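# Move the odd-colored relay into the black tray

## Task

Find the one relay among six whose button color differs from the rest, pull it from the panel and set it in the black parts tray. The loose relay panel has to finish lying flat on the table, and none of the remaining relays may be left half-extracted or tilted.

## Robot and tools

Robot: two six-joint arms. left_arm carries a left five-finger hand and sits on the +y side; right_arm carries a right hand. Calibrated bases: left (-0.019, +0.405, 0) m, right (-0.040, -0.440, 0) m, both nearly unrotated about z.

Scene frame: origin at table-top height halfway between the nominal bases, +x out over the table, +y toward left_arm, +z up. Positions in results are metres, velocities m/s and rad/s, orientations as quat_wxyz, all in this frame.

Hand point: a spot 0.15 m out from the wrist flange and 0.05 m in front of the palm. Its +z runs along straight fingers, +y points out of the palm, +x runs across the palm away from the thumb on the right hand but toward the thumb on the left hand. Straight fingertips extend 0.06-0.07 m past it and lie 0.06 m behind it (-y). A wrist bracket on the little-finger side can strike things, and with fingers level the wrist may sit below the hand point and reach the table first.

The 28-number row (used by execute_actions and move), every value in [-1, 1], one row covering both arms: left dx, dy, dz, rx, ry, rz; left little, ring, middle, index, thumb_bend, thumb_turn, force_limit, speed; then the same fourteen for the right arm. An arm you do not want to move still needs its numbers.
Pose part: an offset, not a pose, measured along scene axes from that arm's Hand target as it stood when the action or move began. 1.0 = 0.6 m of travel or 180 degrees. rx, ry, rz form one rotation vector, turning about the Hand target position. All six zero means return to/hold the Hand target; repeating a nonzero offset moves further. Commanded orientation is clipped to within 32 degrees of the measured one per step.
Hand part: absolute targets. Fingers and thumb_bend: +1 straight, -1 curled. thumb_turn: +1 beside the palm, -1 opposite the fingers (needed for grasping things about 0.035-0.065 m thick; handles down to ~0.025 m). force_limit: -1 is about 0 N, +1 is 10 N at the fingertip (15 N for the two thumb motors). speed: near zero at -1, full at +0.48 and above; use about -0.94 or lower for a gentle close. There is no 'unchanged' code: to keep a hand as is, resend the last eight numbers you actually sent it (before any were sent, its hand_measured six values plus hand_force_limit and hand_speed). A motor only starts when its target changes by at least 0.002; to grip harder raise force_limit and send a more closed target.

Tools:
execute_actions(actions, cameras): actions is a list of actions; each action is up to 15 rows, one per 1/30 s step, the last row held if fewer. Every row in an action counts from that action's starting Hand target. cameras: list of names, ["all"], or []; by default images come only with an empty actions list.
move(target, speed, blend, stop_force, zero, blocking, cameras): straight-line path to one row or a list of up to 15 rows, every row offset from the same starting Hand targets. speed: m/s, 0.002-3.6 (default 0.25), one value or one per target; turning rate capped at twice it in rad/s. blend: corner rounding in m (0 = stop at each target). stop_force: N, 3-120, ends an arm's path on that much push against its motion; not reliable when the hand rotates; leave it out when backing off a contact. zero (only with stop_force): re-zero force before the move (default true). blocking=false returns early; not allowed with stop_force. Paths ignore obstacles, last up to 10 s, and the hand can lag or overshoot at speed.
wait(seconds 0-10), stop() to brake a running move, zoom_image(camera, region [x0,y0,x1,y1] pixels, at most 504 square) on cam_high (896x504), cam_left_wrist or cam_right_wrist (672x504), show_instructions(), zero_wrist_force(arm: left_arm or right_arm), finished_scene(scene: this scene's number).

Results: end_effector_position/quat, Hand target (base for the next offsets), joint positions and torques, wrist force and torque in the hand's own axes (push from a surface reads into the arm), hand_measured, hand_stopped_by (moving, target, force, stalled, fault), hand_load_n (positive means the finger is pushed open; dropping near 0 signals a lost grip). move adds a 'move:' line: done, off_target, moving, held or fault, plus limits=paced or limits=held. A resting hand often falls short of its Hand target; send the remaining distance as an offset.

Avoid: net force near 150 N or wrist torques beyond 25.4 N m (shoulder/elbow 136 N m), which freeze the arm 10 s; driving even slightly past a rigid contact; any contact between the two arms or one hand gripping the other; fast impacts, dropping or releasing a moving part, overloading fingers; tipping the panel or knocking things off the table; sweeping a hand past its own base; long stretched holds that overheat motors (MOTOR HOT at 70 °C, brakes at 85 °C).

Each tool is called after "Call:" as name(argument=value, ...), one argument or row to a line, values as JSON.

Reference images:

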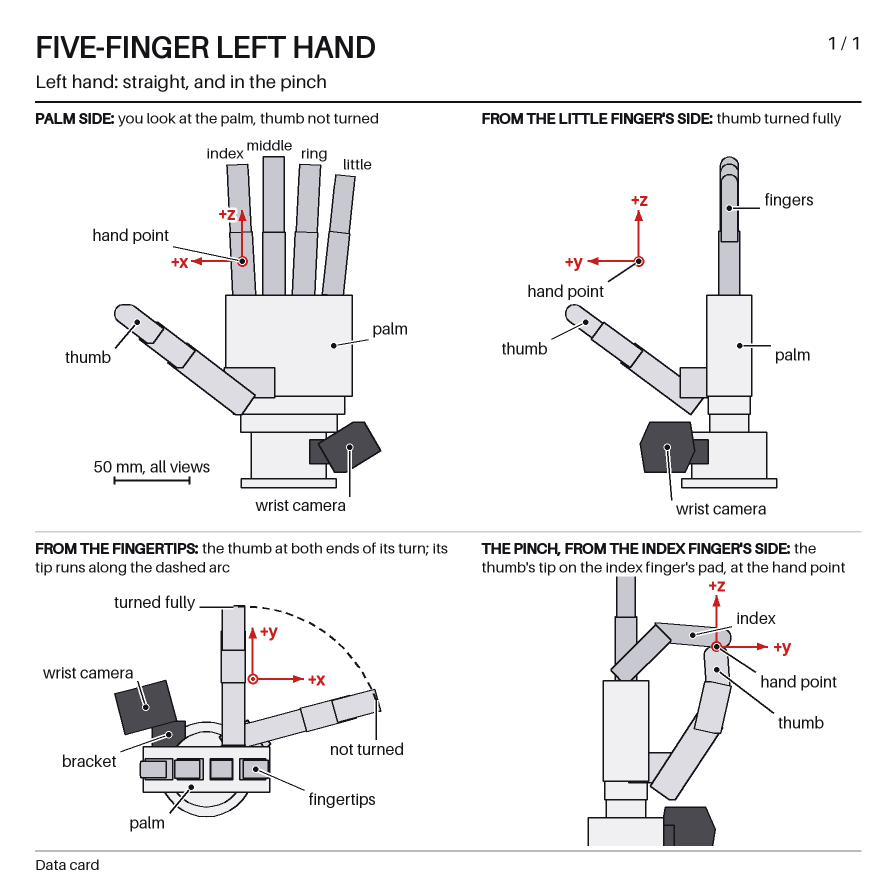

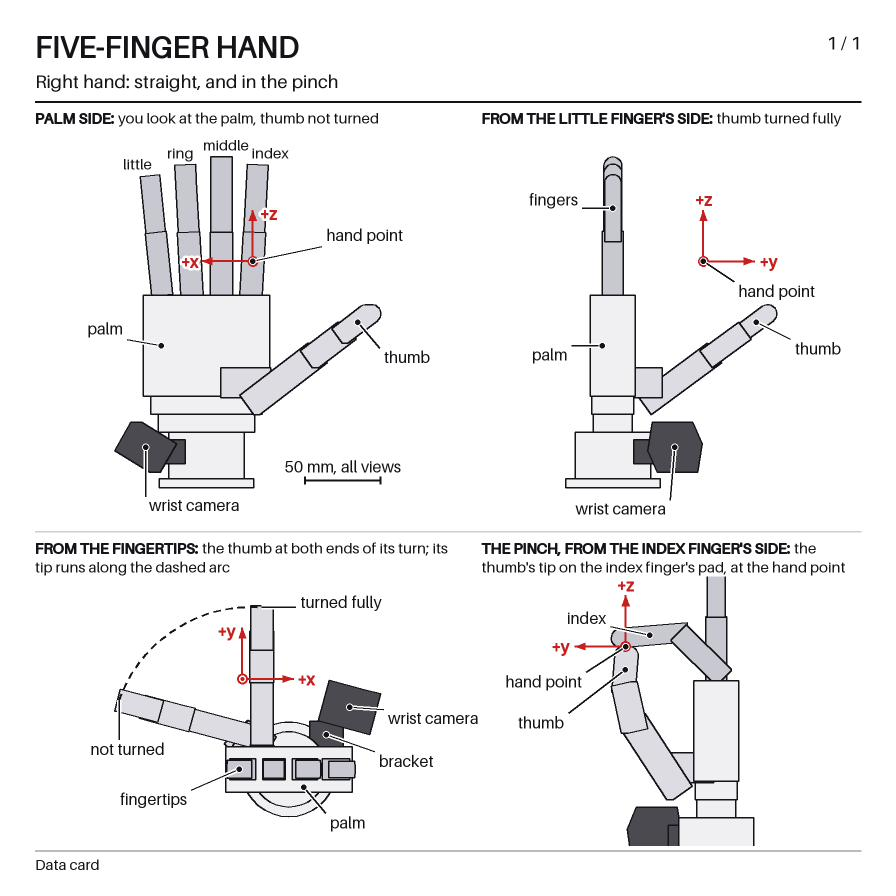

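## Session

Call:
execute_actions(
  actions=[],
)

Scene clock: 0.00 s.
left_arm: end_effector_position=(+0.8613, +0.6893, +0.1394) hand_measured=(+1.000, +1.000, +1.000, +1.000, +1.000, +1.000) hand_load_n=(+0.0, +0.0, +0.0, +0.0, +0.0, +0.0) hand_stopped_by=(target, target, target, target, target, target) hand_force_limit=0.00 hand_speed=-0.80 end_effector_quat_wxyz=(-0.339, +0.673, -0.346, +0.559) | right_arm: end_effector_position=(+0.5535, -0.8918, +0.2470) hand_measured=(+1.000, +1.000, +1.000, +1.000, +1.000, +1.000) hand_load_n=(+0.0, +0.0, +0.0, +0.0, +0.5, +0.0) hand_stopped_by=(target, target, target, target, target, target) hand_force_limit=0.00 hand_speed=-0.80 end_effector_quat_wxyz=(+0.086, +0.145, +0.876, -0.452)
Joint positions: left_arm=[3.859 -2.499 -0.923 3.248 -0.986 2.687] | right_arm=[-0.72 -0.877 0.858 0.84 2.233 -2.206]
Joint velocities: within noise
Joint torques (N m): no reading
Motor temperatures (°C): left_arm=[32 28 28 29 37 32] | right_arm=[28 30 28 34 36 35]
Wrist force (N): no reading
Wrist torque (N m): no reading
Wrist force, peak (N): no reading
Hand target: left_arm +0.8613, +0.6893, +0.1394; -0.339, +0.673, -0.346, +0.559 | right_arm +0.5535, -0.8918, +0.2470; +0.086, +0.145, +0.876, -0.452
camera_calibration:
cam_left_wrist: T_world_to_cam=[[0.0931189, 0.25784, 0.96169, -0.39451], [-0.37885, -0.884057, 0.273709, 0.904563], [0.920761, -0.389824, 0.0153603, -0.412744], [0, 0, 0, 1]] pos_world=[0.759469, 0.740508, 0.138149]
cam_right_wrist: T_world_to_cam=[[0.0898647, 0.535897, -0.839487, 0.644622], [0.849264, 0.399079, 0.345668, -0.195802], [0.520265, -0.74401, -0.419255, -0.741408], [0, 0, 0, 1]] pos_world=[0.494088, -0.818925, 0.297995]

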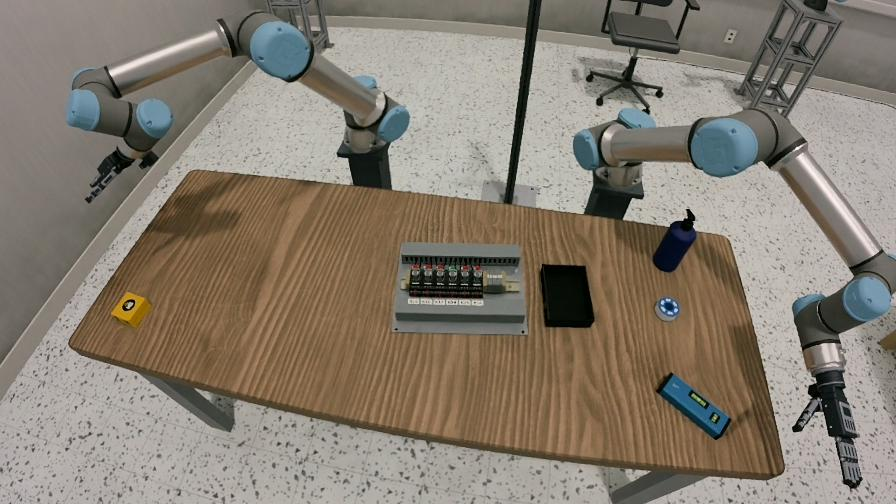

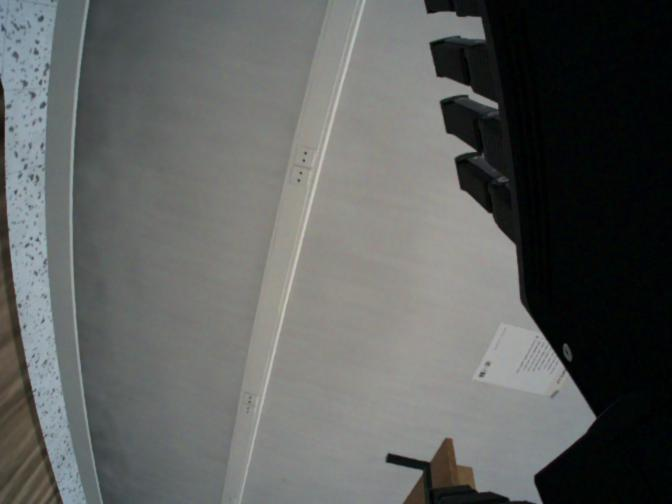

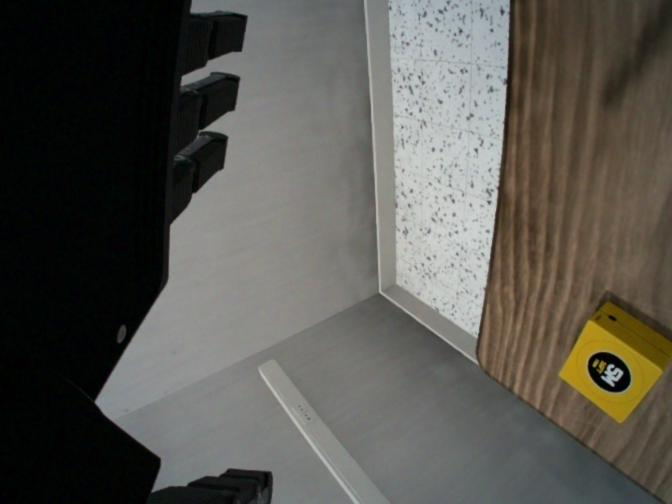

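Call:
zoom_image(
  camera="cam_high",
  region=[380, 230, 620, 365],
)

Call:
zoom_image(
  camera="cam_high",
  region=[400, 250, 500, 320],
)

Scaled by 2.100 from the camera's 896x504 image, which has a finer 1280x720 frame.

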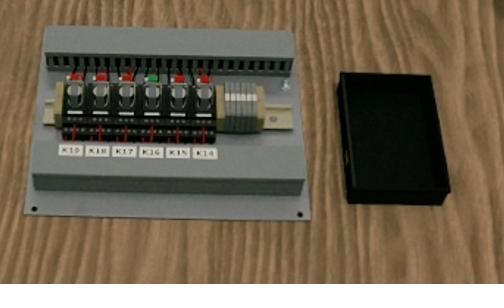

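Scaled by 5.040 from the camera's 896x504 image, which has a finer 1280x720 frame.

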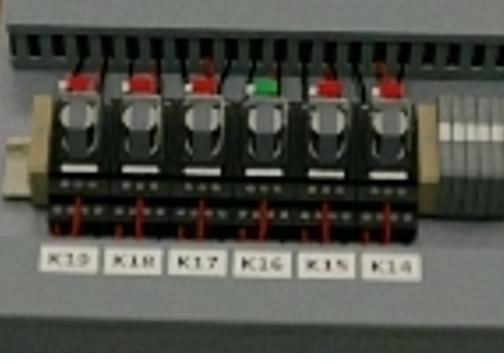

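Call:
move(
  target=[0,0,0,0,0,0,1,1,1,1,1,1,0,-0.8,-0.05,0.95,0.09,-0.0923,0.0588,0.4952,1,1,1,0.05,0.75,-1,0,0],
  speed=0.4,
)

Call:
move(
  target=[0,0,0,0,0,0,1,1,1,1,1,1,0,-0.8,-0.0142,0.4588,-0.285,0,0,0,1,1,1,0.05,0.75,-1,0,0],
  speed=0.3,
  cameras=["cam_right_wrist","cam_high"],
)

Call:
zoom_image(
  camera="cam_right_wrist",
  region=[400, 110, 670, 310],
)

Scene clock: 6.33 s.
left_arm: end_effector_position=(+0.8613, +0.6893, +0.1394) hand_measured=(+1.000, +1.000, +1.000, +1.000, +1.000, +1.000) hand_load_n=(+0.0, +0.0, +0.0, +0.0, +0.0, +0.0) hand_stopped_by=(target, target, target, target, target, target) hand_force_limit=0.00 hand_speed=-0.80 end_effector_quat_wxyz=(-0.339, +0.673, -0.346, +0.559) | right_arm: end_effector_position=(+0.5235, -0.3219, +0.3009) hand_measured=(+1.000, +1.000, +1.000, +0.050, +0.750, -1.000) hand_load_n=(+0.0, +0.0, +0.0, +0.0, +0.0, +0.0) hand_stopped_by=(target, target, target, target, target, target) hand_force_limit=0.00 hand_speed=0.00 end_effector_quat_wxyz=(+0.322, -0.559, +0.662, -0.382)
Joint positions: left_arm=[3.859 -2.499 -0.923 3.248 -0.986 2.687] | right_arm=[-0.065 -1.502 1.558 0.473 1.685 -3.076]
Joint torques (N m): left_arm=[0.57 58.02 19.53 0.98 0.24 0.02] | right_arm=[3.15 -36.45 -15.3 -1.66 1.46 1.71]
Wrist force (N): left_arm=[0.2 -0.2 -0.2] | right_arm=[0.2 -0.1 -0.1]
Wrist torque (N m): left_arm=[-0.01 -0.04 0.03] | right_arm=[0.01 -0.01 -0.02]
Wrist force, peak (N): left_arm=[0.9 -0.2 -0.2] | right_arm=[-0.3 -1.0 1.4]
Hand target: left_arm +0.8613, +0.6893, +0.1394; -0.339, +0.673, -0.346, +0.559 | right_arm +0.5235, -0.3218, +0.3010; +0.322, -0.559, +0.662, -0.382
Off the commanded pose: left_arm 0.000 m, 0 deg | right_arm 0.000 m, 0 deg.
move: done

Scene clock: 7.93 s.
left_arm: end_effector_position=(+0.8613, +0.6893, +0.1394) hand_measured=(+1.000, +1.000, +1.000, +1.000, +1.000, +1.000) hand_load_n=(+0.0, +0.0, +0.0, +0.0, +0.0, +0.0) hand_stopped_by=(target, target, target, target, target, target) hand_force_limit=0.00 hand_speed=-0.80 end_effector_quat_wxyz=(-0.339, +0.673, -0.346, +0.559) | right_arm: end_effector_position=(+0.5149, -0.0466, +0.1300) hand_measured=(+1.000, +1.000, +1.000, +0.050, +0.750, -1.000) hand_load_n=(-0.5, +0.0, +0.0, +0.0, +0.0, +0.0) hand_stopped_by=(target, target, target, target, target, target) hand_force_limit=0.00 hand_speed=0.00 end_effector_quat_wxyz=(+0.322, -0.559, +0.662, -0.382)
Joint positions: left_arm=[3.859 -2.499 -0.923 3.248 -0.986 2.687] | right_arm=[0.545 -1.033 1.402 0.297 2.195 -2.712]
Joint torques (N m): left_arm=[-0.34 58.52 19.08 0.99 0.38 0.09] | right_arm=[5.22 -31.69 -19.14 -1.17 -0.57 -1.6]
Wrist force (N): left_arm=[0.5 -0.1 -0.2] | right_arm=[0.1 -0.2 -0.2]
Wrist torque (N m): left_arm=[0.00 -0.08 0.03] | right_arm=[-0.01 0.06 0.06]
Wrist force, peak (N): left_arm=[0.7 0.3 -0.2] | right_arm=[2.0 -1.5 -0.8]
Hand target: left_arm +0.8613, +0.6893, +0.1394; -0.339, +0.673, -0.346, +0.559 | right_arm +0.5149, -0.0465, +0.1300; +0.322, -0.559, +0.662, -0.382
Off the commanded pose: left_arm 0.000 m, 0 deg | right_arm 0.000 m, 0 deg.
move: done
camera_calibration:
cam_right_wrist: T_world_to_cam=[[-0.478457, -0.168842, -0.861726, 0.359721], [-0.4113, 0.910125, 0.0500416, 0.251457], [0.775829, 0.378371, -0.504901, -0.209657], [0, 0, 0, 1]] pos_world=[0.438194, -0.0887927, 0.191541]
Images, in order (width x height): cam_high 896x504, cam_right_wrist 672x504.

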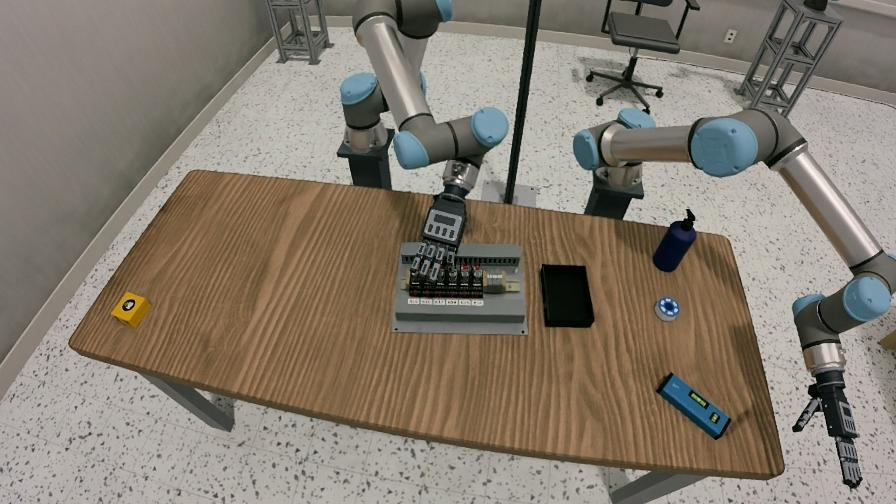

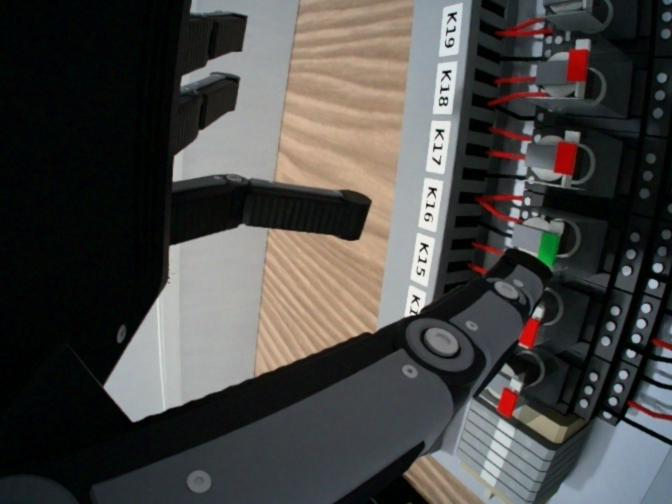

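Scaled by 1.867 from the camera's 672x504 image, which has a finer 960x720 frame.

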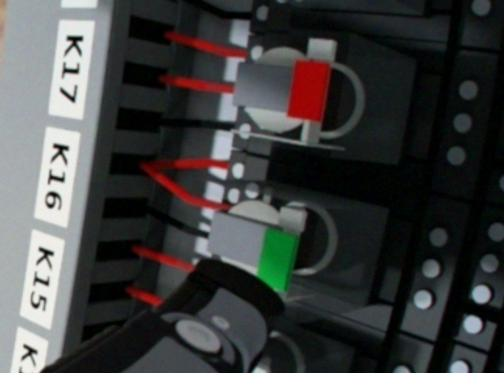

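Call:
move(
  target=[0,0,0,0,0,0,1,1,1,1,1,1,0,-0.8,-0.0033,-0.003,-0.1033,0,0,0,1,1,1,0.08,0.75,-1,0,0],
  speed=0.08,
  stop_force=8,
  cameras=["cam_right_wrist","cam_high"],
)

Call:
zoom_image(
  camera="cam_right_wrist",
  region=[330, 110, 600, 310],
)

Call:
zoom_image(
  camera="cam_high",
  region=[400, 240, 500, 320],
)

Scene clock: 11.23 s.
left_arm: end_effector_position=(+0.8613, +0.6893, +0.1394) hand_measured=(+1.000, +1.000, +1.000, +1.000, +1.000, +1.000) hand_load_n=(+0.0, +0.0, +0.0, +0.0, +0.0, +0.0) hand_stopped_by=(target, target, target, target, target, target) hand_force_limit=0.00 hand_speed=-0.80 end_effector_quat_wxyz=(-0.339, +0.673, -0.346, +0.559) | right_arm: end_effector_position=(+0.5130, -0.0483, +0.0680) hand_measured=(+1.000, +1.000, +1.000, +0.080, +0.750, -1.000) hand_load_n=(-0.5, +0.0, +0.0, +0.0, +0.0, +0.0) hand_stopped_by=(target, target, target, target, target, target) hand_force_limit=0.00 hand_speed=0.00 end_effector_quat_wxyz=(+0.322, -0.559, +0.662, -0.382)
Joint positions: left_arm=[3.859 -2.499 -0.923 3.248 -0.986 2.687] | right_arm=[0.544 -0.977 1.484 0.158 2.194 -2.713]
Joint torques (N m): left_arm=[-0.75 58.21 18.84 0.85 -0.02 0.09] | right_arm=[-7.61 -55.54 -22.43 -0.91 -1.41 -1.3]
Wrist force (N): left_arm=[0.4 0.1 -0.2] | right_arm=[-0.1 -0.3 -0.3]
Wrist torque (N m): left_arm=[0.03 -0.08 0.03] | right_arm=[-0.01 0.07 0.06]
Wrist force, peak (N): left_arm=[0.8 0.1 -0.3] | right_arm=[0.0 -0.6 -0.8]
Hand target: left_arm +0.8613, +0.6893, +0.1394; -0.339, +0.673, -0.346, +0.559 | right_arm +0.5130, -0.0483, +0.0680; +0.322, -0.559, +0.662, -0.382
Off the commanded pose: left_arm 0.000 m, 0 deg | right_arm 0.000 m, 0 deg.
move: done
camera_calibration:
cam_right_wrist: T_world_to_cam=[[-0.478457, -0.168842, -0.861726, 0.304964], [-0.4113, 0.910125, 0.0500416, 0.255289], [0.775829, 0.378371, -0.504901, -0.238817], [0, 0, 0, 1]] pos_world=[0.436194, -0.0904927, 0.129441]
Images, in order (width x height): cam_high 896x504, cam_right_wrist 672x504.

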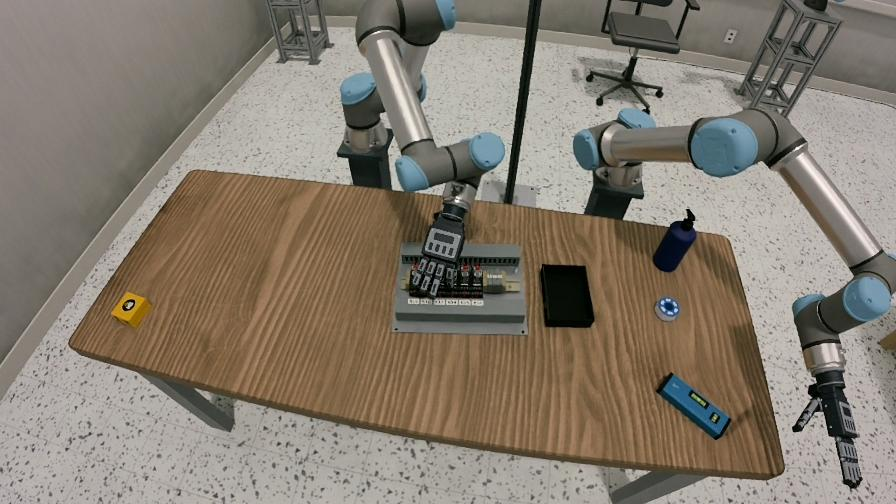

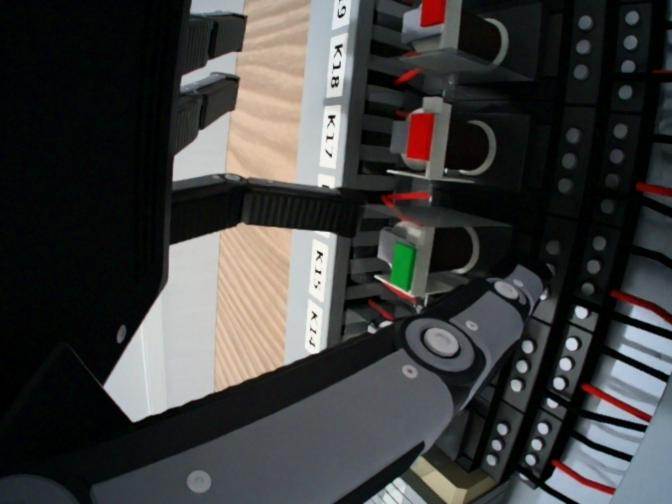

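Scaled by 1.867 from the camera's 672x504 image, which has a finer 960x720 frame.

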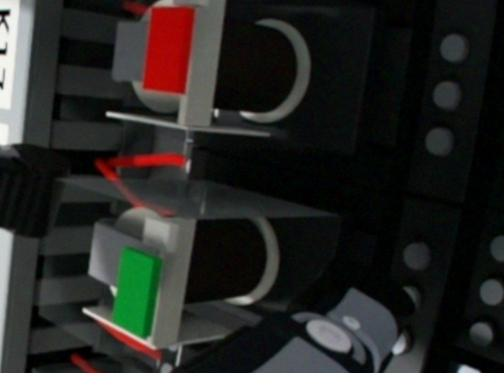

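Scaled by 5.040 from the camera's 896x504 image, which has a finer 1280x720 frame.

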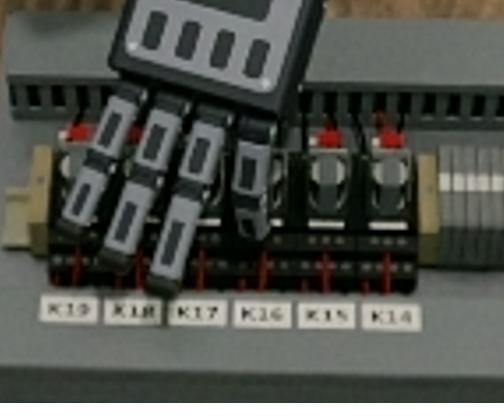

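Call:
move(
  target=[0,0,0,0,0,0,1,1,1,1,1,1,0,-0.8,-0.0007,0.005,0.001,0,0,0,1,1,1,0.08,0.75,-1,0,0],
  speed=0.05,
)

Call:
move(
  target=[0,0,0,0,0,0,1,1,1,1,1,1,0,-0.8,0,0,0,0,0,0,1,1,1,-0.4,0.05,-1,1.0,-0.5],
  cameras=["cam_right_wrist"],
)

Call:
zoom_image(
  camera="cam_right_wrist",
  region=[330, 110, 600, 310],
)

Scene clock: 13.00 s.
left_arm: end_effector_position=(+0.8613, +0.6893, +0.1394) hand_measured=(+1.000, +1.000, +1.000, +1.000, +1.000, +1.000) hand_load_n=(+0.0, +0.0, +0.0, +0.0, +0.0, +0.0) hand_stopped_by=(target, target, target, target, target, target) hand_force_limit=0.00 hand_speed=-0.80 end_effector_quat_wxyz=(-0.339, +0.673, -0.346, +0.559) | right_arm: end_effector_position=(+0.5125, -0.0453, +0.0686) hand_measured=(+1.000, +1.000, +1.000, +0.080, +0.750, -1.000) hand_load_n=(+0.0, +0.0, +0.0, +0.0, +0.0, +0.0) hand_stopped_by=(target, target, target, target, target, target) hand_force_limit=0.00 hand_speed=0.00 end_effector_quat_wxyz=(+0.322, -0.559, +0.662, -0.382)
Joint positions: left_arm=[3.859 -2.499 -0.923 3.248 -0.986 2.687] | right_arm=[0.55 -0.973 1.476 0.164 2.198 -2.709]
Joint torques (N m): left_arm=[-0.24 58.12 19.18 0.8 0.06 0.02] | right_arm=[1.31 -34.74 -14.89 0.98 1.67 1.76]
Wrist force (N): left_arm=[0.5 0.1 -0.4] | right_arm=[-0.1 -0.2 -0.5]
Wrist torque (N m): left_arm=[0.05 -0.09 0.02] | right_arm=[0.03 0.07 -0.01]
Wrist force, peak (N): left_arm=[0.7 0.3 -0.5] | right_arm=[0.0 -0.7 -0.5]
Hand target: left_arm +0.8613, +0.6893, +0.1394; -0.339, +0.673, -0.346, +0.559 | right_arm +0.5125, -0.0453, +0.0686; +0.322, -0.559, +0.662, -0.382
Off the commanded pose: left_arm 0.000 m, 0 deg | right_arm 0.000 m, 0 deg.
move: done

Scene clock: 13.50 s.
left_arm: end_effector_position=(+0.8613, +0.6893, +0.1394) hand_measured=(+1.000, +1.000, +1.000, +1.000, +1.000, +1.000) hand_load_n=(+0.0, +0.0, +0.0, +0.0, +0.0, -0.5) hand_stopped_by=(target, target, target, target, target, target) hand_force_limit=0.00 hand_speed=-0.80 end_effector_quat_wxyz=(-0.339, +0.673, -0.346, +0.559) | right_arm: end_effector_position=(+0.5125, -0.0453, +0.0685) hand_measured=(+1.000, +1.000, +1.000, -0.182, +0.598, -1.000) hand_load_n=(+0.0, +0.0, +0.0, +20.0, +20.5, +0.5) hand_stopped_by=(target, target, target, force, force, target) hand_force_limit=1.00 hand_speed=-0.50 end_effector_quat_wxyz=(+0.322, -0.559, +0.662, -0.382)
Joint positions: left_arm=[3.859 -2.499 -0.923 3.248 -0.986 2.687] | right_arm=[0.55 -0.973 1.476 0.164 2.198 -2.709]
Joint torques (N m): left_arm=[-0.84 57.54 19.42 0.88 0.19 0.03] | right_arm=[-7.79 -43.69 -13.49 -1.73 -0.94 -1.19]
Wrist force (N): left_arm=[0.4 0.1 0.0] | right_arm=[-0.5 7.4 5.1]
Wrist torque (N m): left_arm=[0.01 -0.07 0.03] | right_arm=[0.11 0.04 0.06]
Wrist force, peak (N): left_arm=[0.8 0.0 -0.4] | right_arm=[-0.2 7.6 6.0]
Hand target: left_arm +0.8613, +0.6893, +0.1394; -0.339, +0.673, -0.346, +0.559 | right_arm +0.5125, -0.0453, +0.0686; +0.322, -0.559, +0.662, -0.382
Off the commanded pose: left_arm 0.000 m, 0 deg | right_arm 0.000 m, 0 deg.
move: done
camera_calibration:
cam_right_wrist: T_world_to_cam=[[-0.47847, -0.16885, -0.861717, 0.3058], [-0.41123, 0.910159, 0.0499948, 0.252343], [0.775858, 0.378285, -0.50492, -0.239356], [0, 0, 0, 1]] pos_world=[0.435793, -0.0874933, 0.130041]
Images, in order (width x height): cam_right_wrist 672x504.

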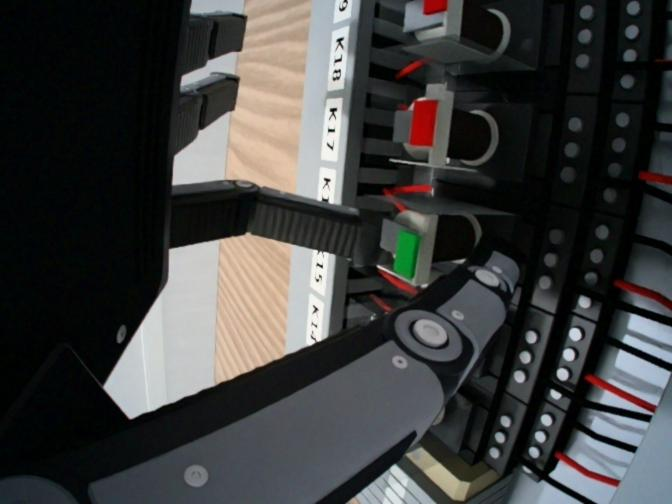

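Scaled by 1.867 from the camera's 672x504 image, which has a finer 960x720 frame.

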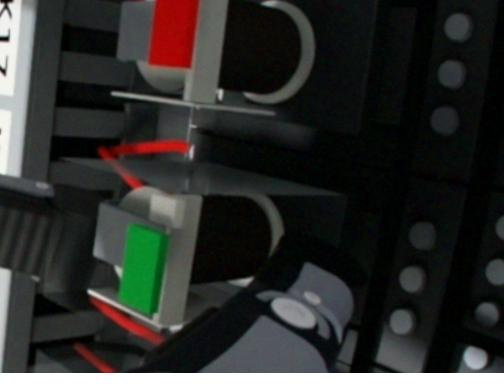

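Call:
move(
  target=[
    [0,0,0,0,0,0,1,1,1,1,1,1,0,-0.8,-0.0017,0.0115,0.0017,0,0,0,1,1,1,-0.4,0.05,-1,1.0,-0.5],
    [0,0,0,0,0,0,1,1,1,1,1,1,0,-0.8,0.0017,-0.0115,0.004,0,0,0,1,1,1,-0.4,0.05,-1,1.0,-0.5],
  ],
  speed=0.05,
  blend=0.001,
  cameras=["cam_right_wrist"],
)

Scene clock: 14.90 s.
left_arm: end_effector_position=(+0.8613, +0.6893, +0.1394) hand_measured=(+1.000, +1.000, +1.000, +1.000, +1.000, +1.000) hand_load_n=(+0.0, +0.0, +0.0, +0.0, +0.0, +0.0) hand_stopped_by=(target, target, target, target, target, target) hand_force_limit=0.00 hand_speed=-0.80 end_effector_quat_wxyz=(-0.339, +0.673, -0.346, +0.559) | right_arm: end_effector_position=(+0.5136, -0.0523, +0.0711) hand_measured=(+1.000, +1.000, +1.000, -0.182, +0.598, -1.000) hand_load_n=(+0.0, +0.0, +0.0, +16.0, +20.5, +3.0) hand_stopped_by=(target, target, target, force, force, target) hand_force_limit=1.00 hand_speed=-0.50 end_effector_quat_wxyz=(+0.322, -0.559, +0.662, -0.382)
Joint positions: left_arm=[3.859 -2.499 -0.923 3.248 -0.986 2.687] | right_arm=[0.537 -0.986 1.491 0.158 2.188 -2.719]
Joint torques (N m): left_arm=[-0.27 58.98 19.38 0.87 0.34 0.05] | right_arm=[1.06 -29.31 -21.74 2.57 5.11 1.45]
Wrist force (N): left_arm=[0.5 0.2 -0.2] | right_arm=[-9.5 2.4 -6.1]
Wrist torque (N m): left_arm=[0.05 -0.08 0.02] | right_arm=[-0.21 0.04 0.19]
Wrist force, peak (N): left_arm=[0.8 0.2 -0.5] | right_arm=[-11.5 3.1 -5.7]
Hand target: left_arm +0.8613, +0.6893, +0.1394; -0.339, +0.673, -0.346, +0.559 | right_arm +0.5136, -0.0522, +0.0710; +0.322, -0.559, +0.662, -0.382
Off the commanded pose: left_arm 0.000 m, 0 deg | right_arm 0.000 m, 0 deg.
move: done
camera_calibration:
cam_right_wrist: T_world_to_cam=[[-0.478295, -0.168984, -0.861788, 0.307237], [-0.411472, 0.910054, 0.0499197, 0.259055], [0.775838, 0.378477, -0.504807, -0.236326], [0, 0, 0, 1]] pos_world=[0.436894, -0.0943917, 0.132542]
Images, in order (width x height): cam_right_wrist 672x504.

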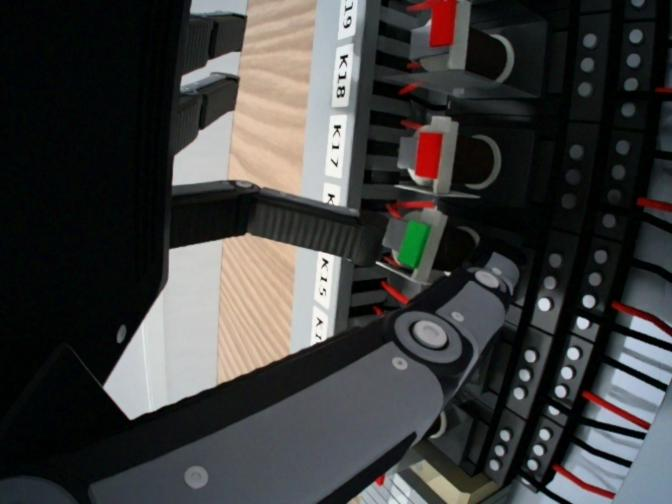

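Call:
move(
  target=[
    [0,0,0,0,0,0,1,1,1,1,1,1,0,-0.8,-0.003,0.0206,0.0033,0,0,0,1,1,1,-0.4,0.05,-1,1.0,-0.5],
    [0,0,0,0,0,0,1,1,1,1,1,1,0,-0.8,-0.0007,0.0049,0.006,0,0,0,1,1,1,-0.4,0.05,-1,1.0,-0.5],
  ],
  speed=0.05,
  blend=0.001,
  cameras=["cam_right_wrist"],
)

Scene clock: 16.43 s.
left_arm: end_effector_position=(+0.8613, +0.6893, +0.1394) hand_measured=(+1.000, +1.000, +1.000, +1.000, +1.000, +1.000) hand_load_n=(+0.0, +0.0, +0.0, +0.0, +0.0, +0.0) hand_stopped_by=(target, target, target, target, target, target) hand_force_limit=0.00 hand_speed=-0.80 end_effector_quat_wxyz=(-0.339, +0.673, -0.346, +0.559) | right_arm: end_effector_position=(+0.5132, -0.0493, +0.0747) hand_measured=(+1.000, +1.000, +1.000, -0.182, +0.598, -1.000) hand_load_n=(+0.0, +0.0, +0.0, +16.5, +22.0, +0.0) hand_stopped_by=(target, target, target, force, force, target) hand_force_limit=1.00 hand_speed=-0.50 end_effector_quat_wxyz=(+0.322, -0.559, +0.662, -0.382) end_effector_velocity=(+0.000, +0.000, +0.000) end_effector_angular_velocity=(+0.000, -0.001, -0.006)
Joint positions: left_arm=[3.859 -2.499 -0.923 3.248 -0.986 2.687] | right_arm=[0.542 -0.986 1.48 0.17 2.192 -2.715]
Joint velocities: left_arm=[within noise] | right_arm=[0.002 0.002 -0.003 0.004 0.006 0.005]
Joint torques (N m): left_arm=[-0.22 58.61 18.79 0.79 0.32 0.07] | right_arm=[5.32 -36.6 -26.29 0.88 4.17 2.54]
Wrist force (N): left_arm=[0.3 -0.2 -0.5] | right_arm=[-1.6 8.0 -1.1]
Wrist torque (N m): left_arm=[0.00 -0.06 0.02] | right_arm=[-0.05 0.09 0.12]
Wrist force, peak (N): left_arm=[0.6 0.4 -0.4] | right_arm=[-9.7 1.7 -6.6]
Hand target: left_arm +0.8613, +0.6893, +0.1394; -0.339, +0.673, -0.346, +0.559 | right_arm +0.5131, -0.0493, +0.0746; +0.322, -0.559, +0.662, -0.382
Off the commanded pose: left_arm 0.000 m, 0 deg | right_arm 0.000 m, 0 deg.
move: done
camera_calibration:
cam_right_wrist: T_world_to_cam=[[-0.478295, -0.168984, -0.861788, 0.310638], [-0.411472, 0.910054, 0.0499197, 0.256071], [0.775838, 0.378477, -0.504807, -0.235296], [0, 0, 0, 1]] pos_world=[0.436494, -0.0914917, 0.136142]
Images, in order (width x height): cam_right_wrist 672x504.

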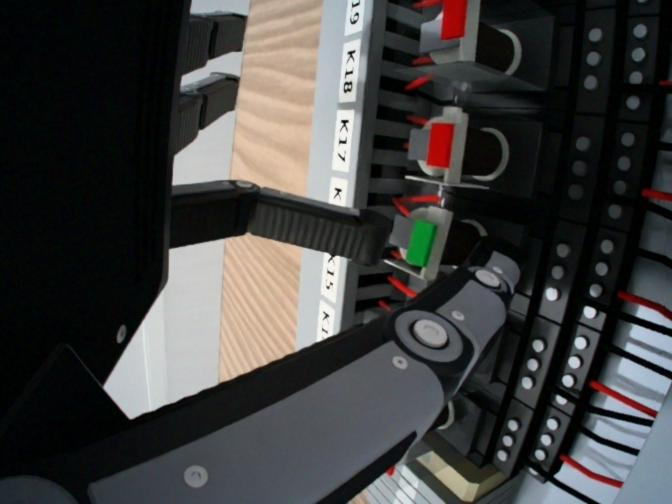

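Call:
move(
  target=[0,0,0,0,0,0,1,1,1,1,1,1,0,-0.8,0,0,0,0,0,0,1,1,1,0.0,0.7,-1,1.0,-0.4],
)

Call:
move(
  target=[0,0,0,0,0,0,1,1,1,1,1,1,0,-0.8,0,0,-0.01,0,0,0,1,1,1,0.0,0.7,-1,1.0,-0.4],
  speed=0.06,
)

Call:
move(
  target=[0,0,0,0,0,0,1,1,1,1,1,1,0,-0.8,0,0,0,0,0,0,1,1,1,-0.4,0.05,-1,1.0,-0.4],
)

Call:
move(
  target=[
    [0,0,0,0,0,0,1,1,1,1,1,1,0,-0.8,-0.0025,0.0165,0.005,0,0,0,1,1,1,-0.4,0.05,-1,1.0,-0.4],
    [0,0,0,0,0,0,1,1,1,1,1,1,0,-0.8,0.0005,-0.0033,0.0083,0,0,0,1,1,1,-0.4,0.05,-1,1.0,-0.4],
    [0,0,0,0,0,0,1,1,1,1,1,1,0,-0.8,-0.0025,0.0165,0.0108,0,0,0,1,1,1,-0.4,0.05,-1,1.0,-0.4],
    [0,0,0,0,0,0,1,1,1,1,1,1,0,-0.8,0.0005,-0.0033,0.0133,0,0,0,1,1,1,-0.4,0.05,-1,1.0,-0.4],
  ],
  speed=0.05,
  blend=0.001,
  cameras=["cam_right_wrist"],
)

Scene clock: 18.20 s.
left_arm: end_effector_position=(+0.8613, +0.6893, +0.1394) hand_measured=(+1.000, +1.000, +1.000, +1.000, +1.000, +1.000) hand_load_n=(+0.0, -0.5, +0.0, +0.0, +0.0, -0.5) hand_stopped_by=(target, target, target, target, target, target) hand_force_limit=0.00 hand_speed=-0.80 end_effector_quat_wxyz=(-0.339, +0.673, -0.346, +0.559) | right_arm: end_effector_position=(+0.5132, -0.0493, +0.0746) hand_measured=(+1.000, +1.000, +1.000, +0.000, +0.700, -1.000) hand_load_n=(-0.5, +0.0, +0.0, +0.0, +0.0, +0.0) hand_stopped_by=(target, target, target, target, target, target) hand_force_limit=1.00 hand_speed=-0.40 end_effector_quat_wxyz=(+0.322, -0.559, +0.662, -0.382)
Joint positions: left_arm=[3.859 -2.499 -0.923 3.248 -0.986 2.687] | right_arm=[0.542 -0.985 1.48 0.17 2.193 -2.714]
Joint torques (N m): left_arm=[-0.18 59.15 18.83 0.89 0.22 -0.2] | right_arm=[4.29 -33.76 -18.45 0.53 0.59 2.62]
Wrist force (N): left_arm=[0.4 0.2 -0.3] | right_arm=[0.2 -0.4 -0.2]
Wrist torque (N m): left_arm=[0.05 -0.07 0.03] | right_arm=[-0.04 0.01 0.03]
Wrist force, peak (N): left_arm=[0.8 -0.1 -0.5] | right_arm=[-1.4 8.1 -1.1]
Hand target: left_arm +0.8613, +0.6893, +0.1394; -0.339, +0.673, -0.346, +0.559 | right_arm +0.5131, -0.0493, +0.0746; +0.322, -0.559, +0.662, -0.382
Off the commanded pose: left_arm 0.000 m, 0 deg | right_arm 0.000 m, 0 deg.
move: done

Scene clock: 18.90 s.
left_arm: end_effector_position=(+0.8613, +0.6893, +0.1394) hand_measured=(+1.000, +1.000, +1.000, +1.000, +1.000, +1.000) hand_load_n=(+0.0, +0.0, +0.0, +0.0, +0.0, +0.0) hand_stopped_by=(target, target, target, target, target, target) hand_force_limit=0.00 hand_speed=-0.80 end_effector_quat_wxyz=(-0.339, +0.673, -0.346, +0.559) | right_arm: end_effector_position=(+0.5131, -0.0493, +0.0685) hand_measured=(+1.000, +1.000, +1.000, +0.000, +0.700, -1.000) hand_load_n=(+0.0, +0.0, +0.0, +0.0, +0.0, +0.0) hand_stopped_by=(target, target, target, target, target, target) hand_force_limit=1.00 hand_speed=-0.40 end_effector_quat_wxyz=(+0.322, -0.559, +0.662, -0.382)
Joint positions: left_arm=[3.859 -2.499 -0.923 3.248 -0.986 2.687] | right_arm=[0.542 -0.979 1.486 0.157 2.193 -2.714]
Joint torques (N m): left_arm=[-0.4 58.96 19.16 0.79 0.04 0.06] | right_arm=[2.48 -41.28 -15.85 1.73 -1.3 2.34]
Wrist force (N): left_arm=[0.2 0.1 -0.3] | right_arm=[-0.1 -0.2 0.2]
Wrist torque (N m): left_arm=[0.04 -0.03 0.01] | right_arm=[-0.04 0.06 0.01]
Wrist force, peak (N): left_arm=[0.6 0.6 -0.2] | right_arm=[0.1 -0.6 -0.4]
Hand target: left_arm +0.8613, +0.6893, +0.1394; -0.339, +0.673, -0.346, +0.559 | right_arm +0.5131, -0.0493, +0.0686; +0.322, -0.559, +0.662, -0.382
Off the commanded pose: left_arm 0.000 m, 0 deg | right_arm 0.000 m, 0 deg.
move: done

Scene clock: 19.40 s.
left_arm: end_effector_position=(+0.8613, +0.6893, +0.1394) hand_measured=(+1.000, +1.000, +1.000, +1.000, +1.000, +1.000) hand_load_n=(+0.0, +0.0, +0.0, +0.0, +0.0, -0.5) hand_stopped_by=(target, target, target, target, target, target) hand_force_limit=0.00 hand_speed=-0.80 end_effector_quat_wxyz=(-0.339, +0.673, -0.346, +0.559) | right_arm: end_effector_position=(+0.5131, -0.0493, +0.0685) hand_measured=(+1.000, +1.000, +1.000, -0.186, +0.602, -1.000) hand_load_n=(+0.0, +0.0, +0.0, +20.5, +20.5, +1.0) hand_stopped_by=(target, target, target, force, force, target) hand_force_limit=1.00 hand_speed=-0.40 end_effector_quat_wxyz=(+0.322, -0.559, +0.662, -0.382)
Joint positions: left_arm=[3.859 -2.499 -0.923 3.248 -0.986 2.687] | right_arm=[0.542 -0.979 1.486 0.158 2.193 -2.714]
Joint torques (N m): left_arm=[0.3 58.33 18.74 0.81 0.13 -0.08] | right_arm=[1.27 -61.49 -23.6 0.15 0.24 1.75]
Wrist force (N): left_arm=[0.4 0.0 -0.2] | right_arm=[-0.9 7.8 4.1]
Wrist torque (N m): left_arm=[0.01 -0.08 0.03] | right_arm=[0.08 0.02 0.10]
Wrist force, peak (N): left_arm=[0.6 0.1 -0.5] | right_arm=[-0.8 8.7 4.2]
Hand target: left_arm +0.8613, +0.6893, +0.1394; -0.339, +0.673, -0.346, +0.559 | right_arm +0.5131, -0.0493, +0.0686; +0.322, -0.559, +0.662, -0.382
Off the commanded pose: left_arm 0.000 m, 0 deg | right_arm 0.000 m, 0 deg.
move: done

Scene clock: 20.63 s.
left_arm: end_effector_position=(+0.8613, +0.6893, +0.1394) hand_measured=(+1.000, +1.000, +1.000, +1.000, +1.000, +1.000) hand_load_n=(+0.0, +0.0, +0.0, +0.0, +0.0, -0.5) hand_stopped_by=(target, target, target, target, target, target) hand_force_limit=0.00 hand_speed=-0.80 end_effector_quat_wxyz=(-0.339, +0.673, -0.346, +0.559) | right_arm: end_effector_position=(+0.5135, -0.0513, +0.0767) hand_measured=(+1.000, +1.000, +1.000, -0.186, +0.602, -1.000) hand_load_n=(+0.0, -0.5, +0.0, +15.5, +20.0, +1.0) hand_stopped_by=(target, target, target, force, force, target) hand_force_limit=1.00 hand_speed=-0.40 end_effector_quat_wxyz=(+0.322, -0.559, +0.662, -0.382) end_effector_velocity=(+0.000, +0.000, +0.000) end_effector_angular_velocity=(-0.001, +0.000, -0.005)
Joint positions: left_arm=[3.859 -2.499 -0.923 3.248 -0.986 2.687] | right_arm=[0.539 -0.991 1.483 0.171 2.19 -2.717]
Joint velocities: left_arm=[within noise] | right_arm=[0.002 0.003 -0.003 0.004 0.005 0.004]
Joint torques (N m): left_arm=[0.06 59.02 18.84 0.79 0.33 0.05] | right_arm=[3.63 -29.99 -23.78 1.01 3.87 2.3]
Wrist force (N): left_arm=[0.6 0.4 -0.1] | right_arm=[-1.6 1.9 -7.6]
Wrist torque (N m): left_arm=[0.08 -0.09 0.02] | right_arm=[-0.36 0.09 0.11]
Wrist force, peak (N): left_arm=[0.7 0.1 -0.3] | right_arm=[4.9 8.6 5.2]
Hand target: left_arm +0.8613, +0.6893, +0.1394; -0.339, +0.673, -0.346, +0.559 | right_arm +0.5134, -0.0513, +0.0766; +0.322, -0.559, +0.662, -0.382
Off the commanded pose: left_arm 0.000 m, 0 deg | right_arm 0.000 m, 0 deg.
move: done
camera_calibration:
cam_right_wrist: T_world_to_cam=[[-0.478295, -0.168984, -0.861788, 0.312167], [-0.411472, 0.910054, 0.0499197, 0.257915], [0.775838, 0.378477, -0.504807, -0.233762], [0, 0, 0, 1]] pos_world=[0.436794, -0.0934917, 0.138142]
Images, in order (width x height): cam_right_wrist 672x504.

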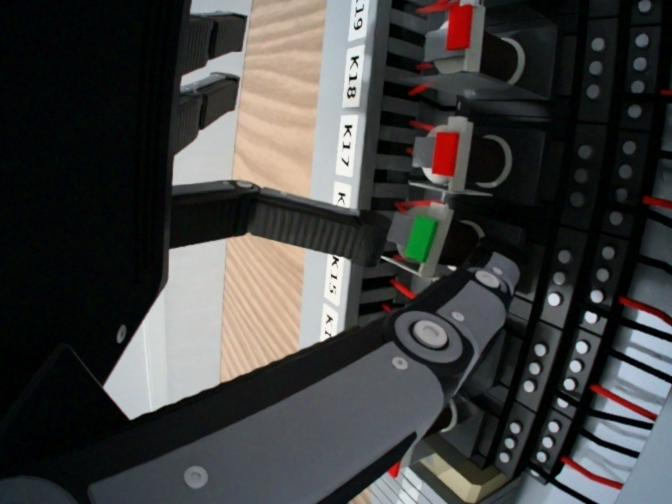

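Call:
zoom_image(
  camera="cam_right_wrist",
  region=[330, 110, 600, 310],
)

Call:
wait(
  seconds=0,
  cameras=["cam_high"],
)

Call:
zoom_image(
  camera="cam_high",
  region=[400, 240, 500, 320],
)

Scaled by 1.867 from the camera's 672x504 image, which has a finer 960x720 frame.

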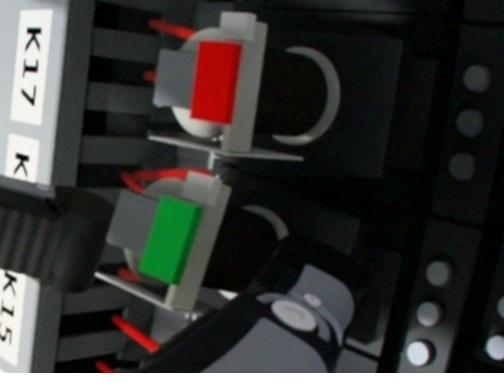

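Scene clock: 21.43 s.
left_arm: end_effector_position=(+0.8613, +0.6893, +0.1394) hand_measured=(+1.000, +1.000, +1.000, +1.000, +1.000, +1.000) hand_load_n=(+0.0, +0.0, +0.0, -0.5, +0.0, +0.0) hand_stopped_by=(target, target, target, target, target, target) hand_force_limit=0.00 hand_speed=-0.80 end_effector_quat_wxyz=(-0.339, +0.673, -0.346, +0.559) | right_arm: end_effector_position=(+0.5134, -0.0513, +0.0766) hand_measured=(+1.000, +1.000, +1.000, -0.186, +0.602, -1.000) hand_load_n=(+0.0, -0.5, +0.0, +15.5, +19.5, +1.0) hand_stopped_by=(target, target, target, force, force, target) hand_force_limit=1.00 hand_speed=-0.40 end_effector_quat_wxyz=(+0.322, -0.559, +0.662, -0.382)
Joint positions: left_arm=[3.859 -2.499 -0.923 3.248 -0.986 2.687] | right_arm=[0.539 -0.991 1.483 0.171 2.19 -2.717]
Joint torques (N m): left_arm=[0.07 58.64 20.5 0.86 0.09 -0.02] | right_arm=[5.43 -29.89 -24.11 1.19 3.65 2.27]
Wrist force (N): left_arm=[0.3 0.1 0.0] | right_arm=[-1.7 0.6 -8.3]
Wrist torque (N m): left_arm=[0.01 -0.05 0.01] | right_arm=[-0.35 0.10 0.07]
Wrist force, peak (N): left_arm=[0.5 0.2 -0.3] | right_arm=[-1.5 0.9 -8.5]
Hand target: left_arm +0.8613, +0.6893, +0.1394; -0.339, +0.673, -0.346, +0.559 | right_arm +0.5134, -0.0513, +0.0766; +0.322, -0.559, +0.662, -0.382
Off the commanded pose: left_arm 0.000 m, 0 deg | right_arm 0.000 m, 0 deg.
Images, in order (width x height): cam_high 896x504.

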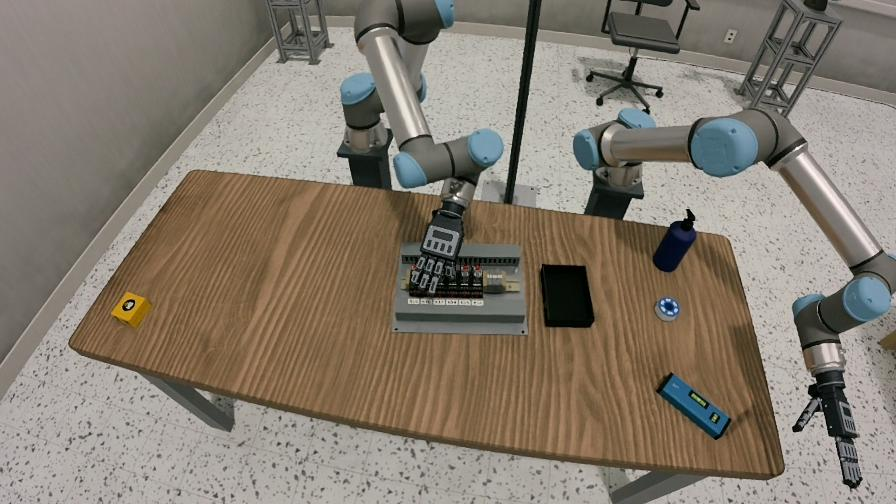

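Scaled by 5.040 from the camera's 896x504 image, which has a finer 1280x720 frame.

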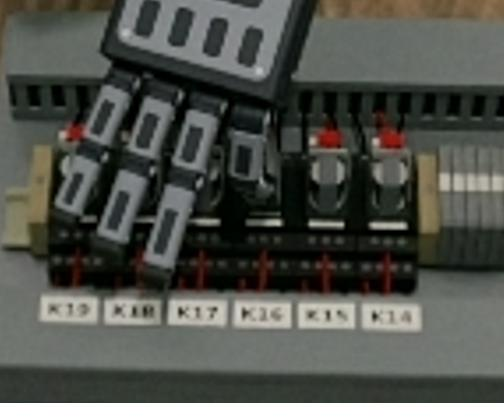

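Call:
move(
  target=[0,0,0,0,0,0,1,1,1,1,1,1,0,-0.8,-0.0014,0.009,0.005,0,0,0,1,1,1,-0.4,0.05,-1,1.0,-0.4],
  speed=0.04,
  cameras=["cam_right_wrist"],
)

Call:
zoom_image(
  camera="cam_right_wrist",
  region=[330, 110, 600, 310],
)

Scene clock: 22.73 s.
left_arm: end_effector_position=(+0.8613, +0.6893, +0.1394) hand_measured=(+1.000, +1.000, +1.000, +1.000, +1.000, +1.000) hand_load_n=(+0.0, -0.5, +0.0, +0.0, +0.0, +0.0) hand_stopped_by=(target, target, target, target, target, target) hand_force_limit=0.00 hand_speed=-0.80 end_effector_quat_wxyz=(-0.339, +0.673, -0.346, +0.559) | right_arm: end_effector_position=(+0.5126, -0.0458, +0.0796) hand_measured=(+1.000, +1.000, +1.000, -0.186, +0.602, -1.000) hand_load_n=(+0.0, -0.5, +0.0, +15.0, +19.0, -1.0) hand_stopped_by=(target, target, target, force, force, target) hand_force_limit=1.00 hand_speed=-0.40 end_effector_quat_wxyz=(+0.322, -0.559, +0.662, -0.382)
Joint positions: left_arm=[3.859 -2.499 -0.923 3.248 -0.986 2.687] | right_arm=[0.549 -0.986 1.466 0.187 2.198 -2.71]
Joint torques (N m): left_arm=[-0.3 58.55 20.06 0.82 0.36 -0.2] | right_arm=[-6.16 -38.12 -12.1 -0.41 1.06 1.23]
Wrist force (N): left_arm=[0.4 0.2 -0.4] | right_arm=[0.0 -0.1 -0.1]
Wrist torque (N m): left_arm=[0.06 -0.07 0.02] | right_arm=[-0.03 0.05 -0.01]
Wrist force, peak (N): left_arm=[0.9 0.1 -0.3] | right_arm=[-1.6 0.7 -8.5]
Hand target: left_arm +0.8613, +0.6893, +0.1394; -0.339, +0.673, -0.346, +0.559 | right_arm +0.5126, -0.0459, +0.0796; +0.322, -0.559, +0.662, -0.382
Off the commanded pose: left_arm 0.000 m, 0 deg | right_arm 0.000 m, 0 deg.
move: done
camera_calibration:
cam_right_wrist: T_world_to_cam=[[-0.478524, -0.168875, -0.861682, 0.315227], [-0.411296, 0.910127, 0.0500389, 0.252176], [0.77579, 0.378352, -0.504975, -0.233608], [0, 0, 0, 1]] pos_world=[0.435793, -0.0878928, 0.141041]
Images, in order (width x height): cam_right_wrist 672x504.

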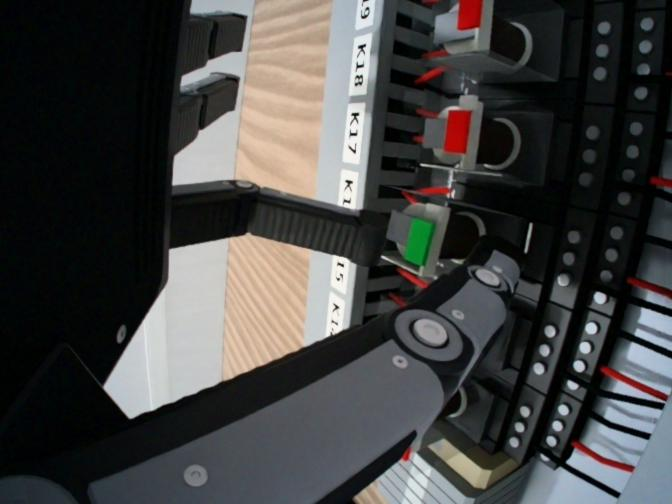

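Scaled by 1.867 from the camera's 672x504 image, which has a finer 960x720 frame.

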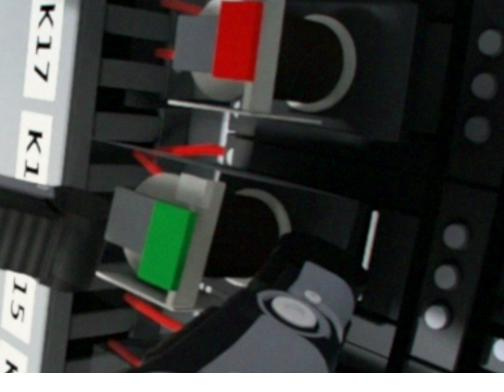

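Call:
move(
  target=[0,0,0,0,0,0,1,1,1,1,1,1,0,-0.8,0,0,0.04,0,0,0,1,1,1,-0.4,0.05,-1,1.0,-0.4],
  speed=0.06,
  cameras=["cam_right_wrist"],
)

Scene clock: 23.83 s.
left_arm: end_effector_position=(+0.8613, +0.6893, +0.1394) hand_measured=(+1.000, +1.000, +1.000, +1.000, +1.000, +1.000) hand_load_n=(+0.0, +0.0, +0.0, +0.0, +0.0, -0.5) hand_stopped_by=(target, target, target, target, target, target) hand_force_limit=0.00 hand_speed=-0.80 end_effector_quat_wxyz=(-0.339, +0.673, -0.346, +0.559) | right_arm: end_effector_position=(+0.5126, -0.0459, +0.1038) hand_measured=(+1.000, +1.000, +1.000, -0.186, +0.602, -1.000) hand_load_n=(+0.0, +0.0, +0.0, +15.5, +19.0, -1.0) hand_stopped_by=(target, target, target, force, force, target) hand_force_limit=1.00 hand_speed=-0.40 end_effector_quat_wxyz=(+0.322, -0.559, +0.662, -0.382) end_effector_velocity=(+0.000, +0.001, -0.002) end_effector_angular_velocity=(+0.002, -0.001, +0.001)
Joint positions: left_arm=[3.859 -2.499 -0.923 3.248 -0.986 2.687] | right_arm=[0.549 -1.011 1.44 0.239 2.197 -2.71]
Joint velocities: left_arm=[within noise] | right_arm=[0 0.002 0.002 -0.005 -0.001 0.001]
Joint torques (N m): left_arm=[-0.58 57.77 19.47 0.89 0.42 0.12] | right_arm=[-9.02 -29.85 -10.35 -1.17 -1.35 -1.21]
Wrist force (N): left_arm=[0.3 -0.2 -0.2] | right_arm=[0.5 -0.1 -0.1]
Wrist torque (N m): left_arm=[-0.02 -0.06 0.03] | right_arm=[-0.04 -0.01 0.00]
Wrist force, peak (N): left_arm=[0.8 0.1 -0.3] | right_arm=[0.3 -0.7 -0.5]
Hand target: left_arm +0.8613, +0.6893, +0.1394; -0.339, +0.673, -0.346, +0.559 | right_arm +0.5126, -0.0459, +0.1036; +0.322, -0.559, +0.662, -0.382
Off the commanded pose: left_arm 0.000 m, 0 deg | right_arm 0.000 m, 0 deg.
move: done
camera_calibration:
cam_right_wrist: T_world_to_cam=[[-0.478253, -0.168796, -0.861848, 0.336029], [-0.41137, 0.910094, 0.0500306, 0.251128], [0.775918, 0.378466, -0.504693, -0.221519], [0, 0, 0, 1]] pos_world=[0.435894, -0.0879921, 0.165242]
Images, in order (width x height): cam_right_wrist 672x504.

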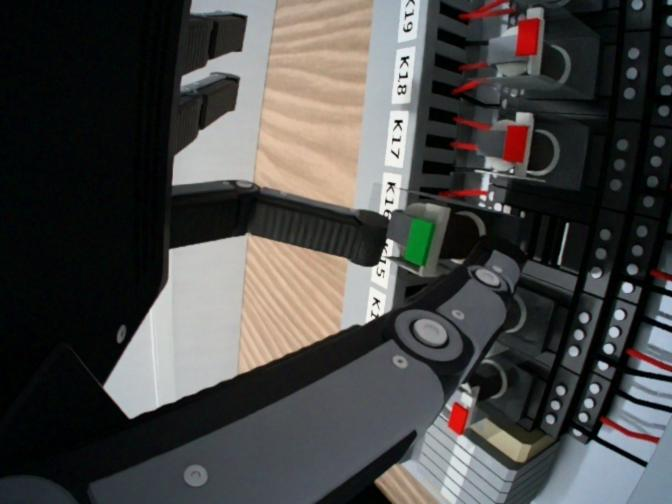

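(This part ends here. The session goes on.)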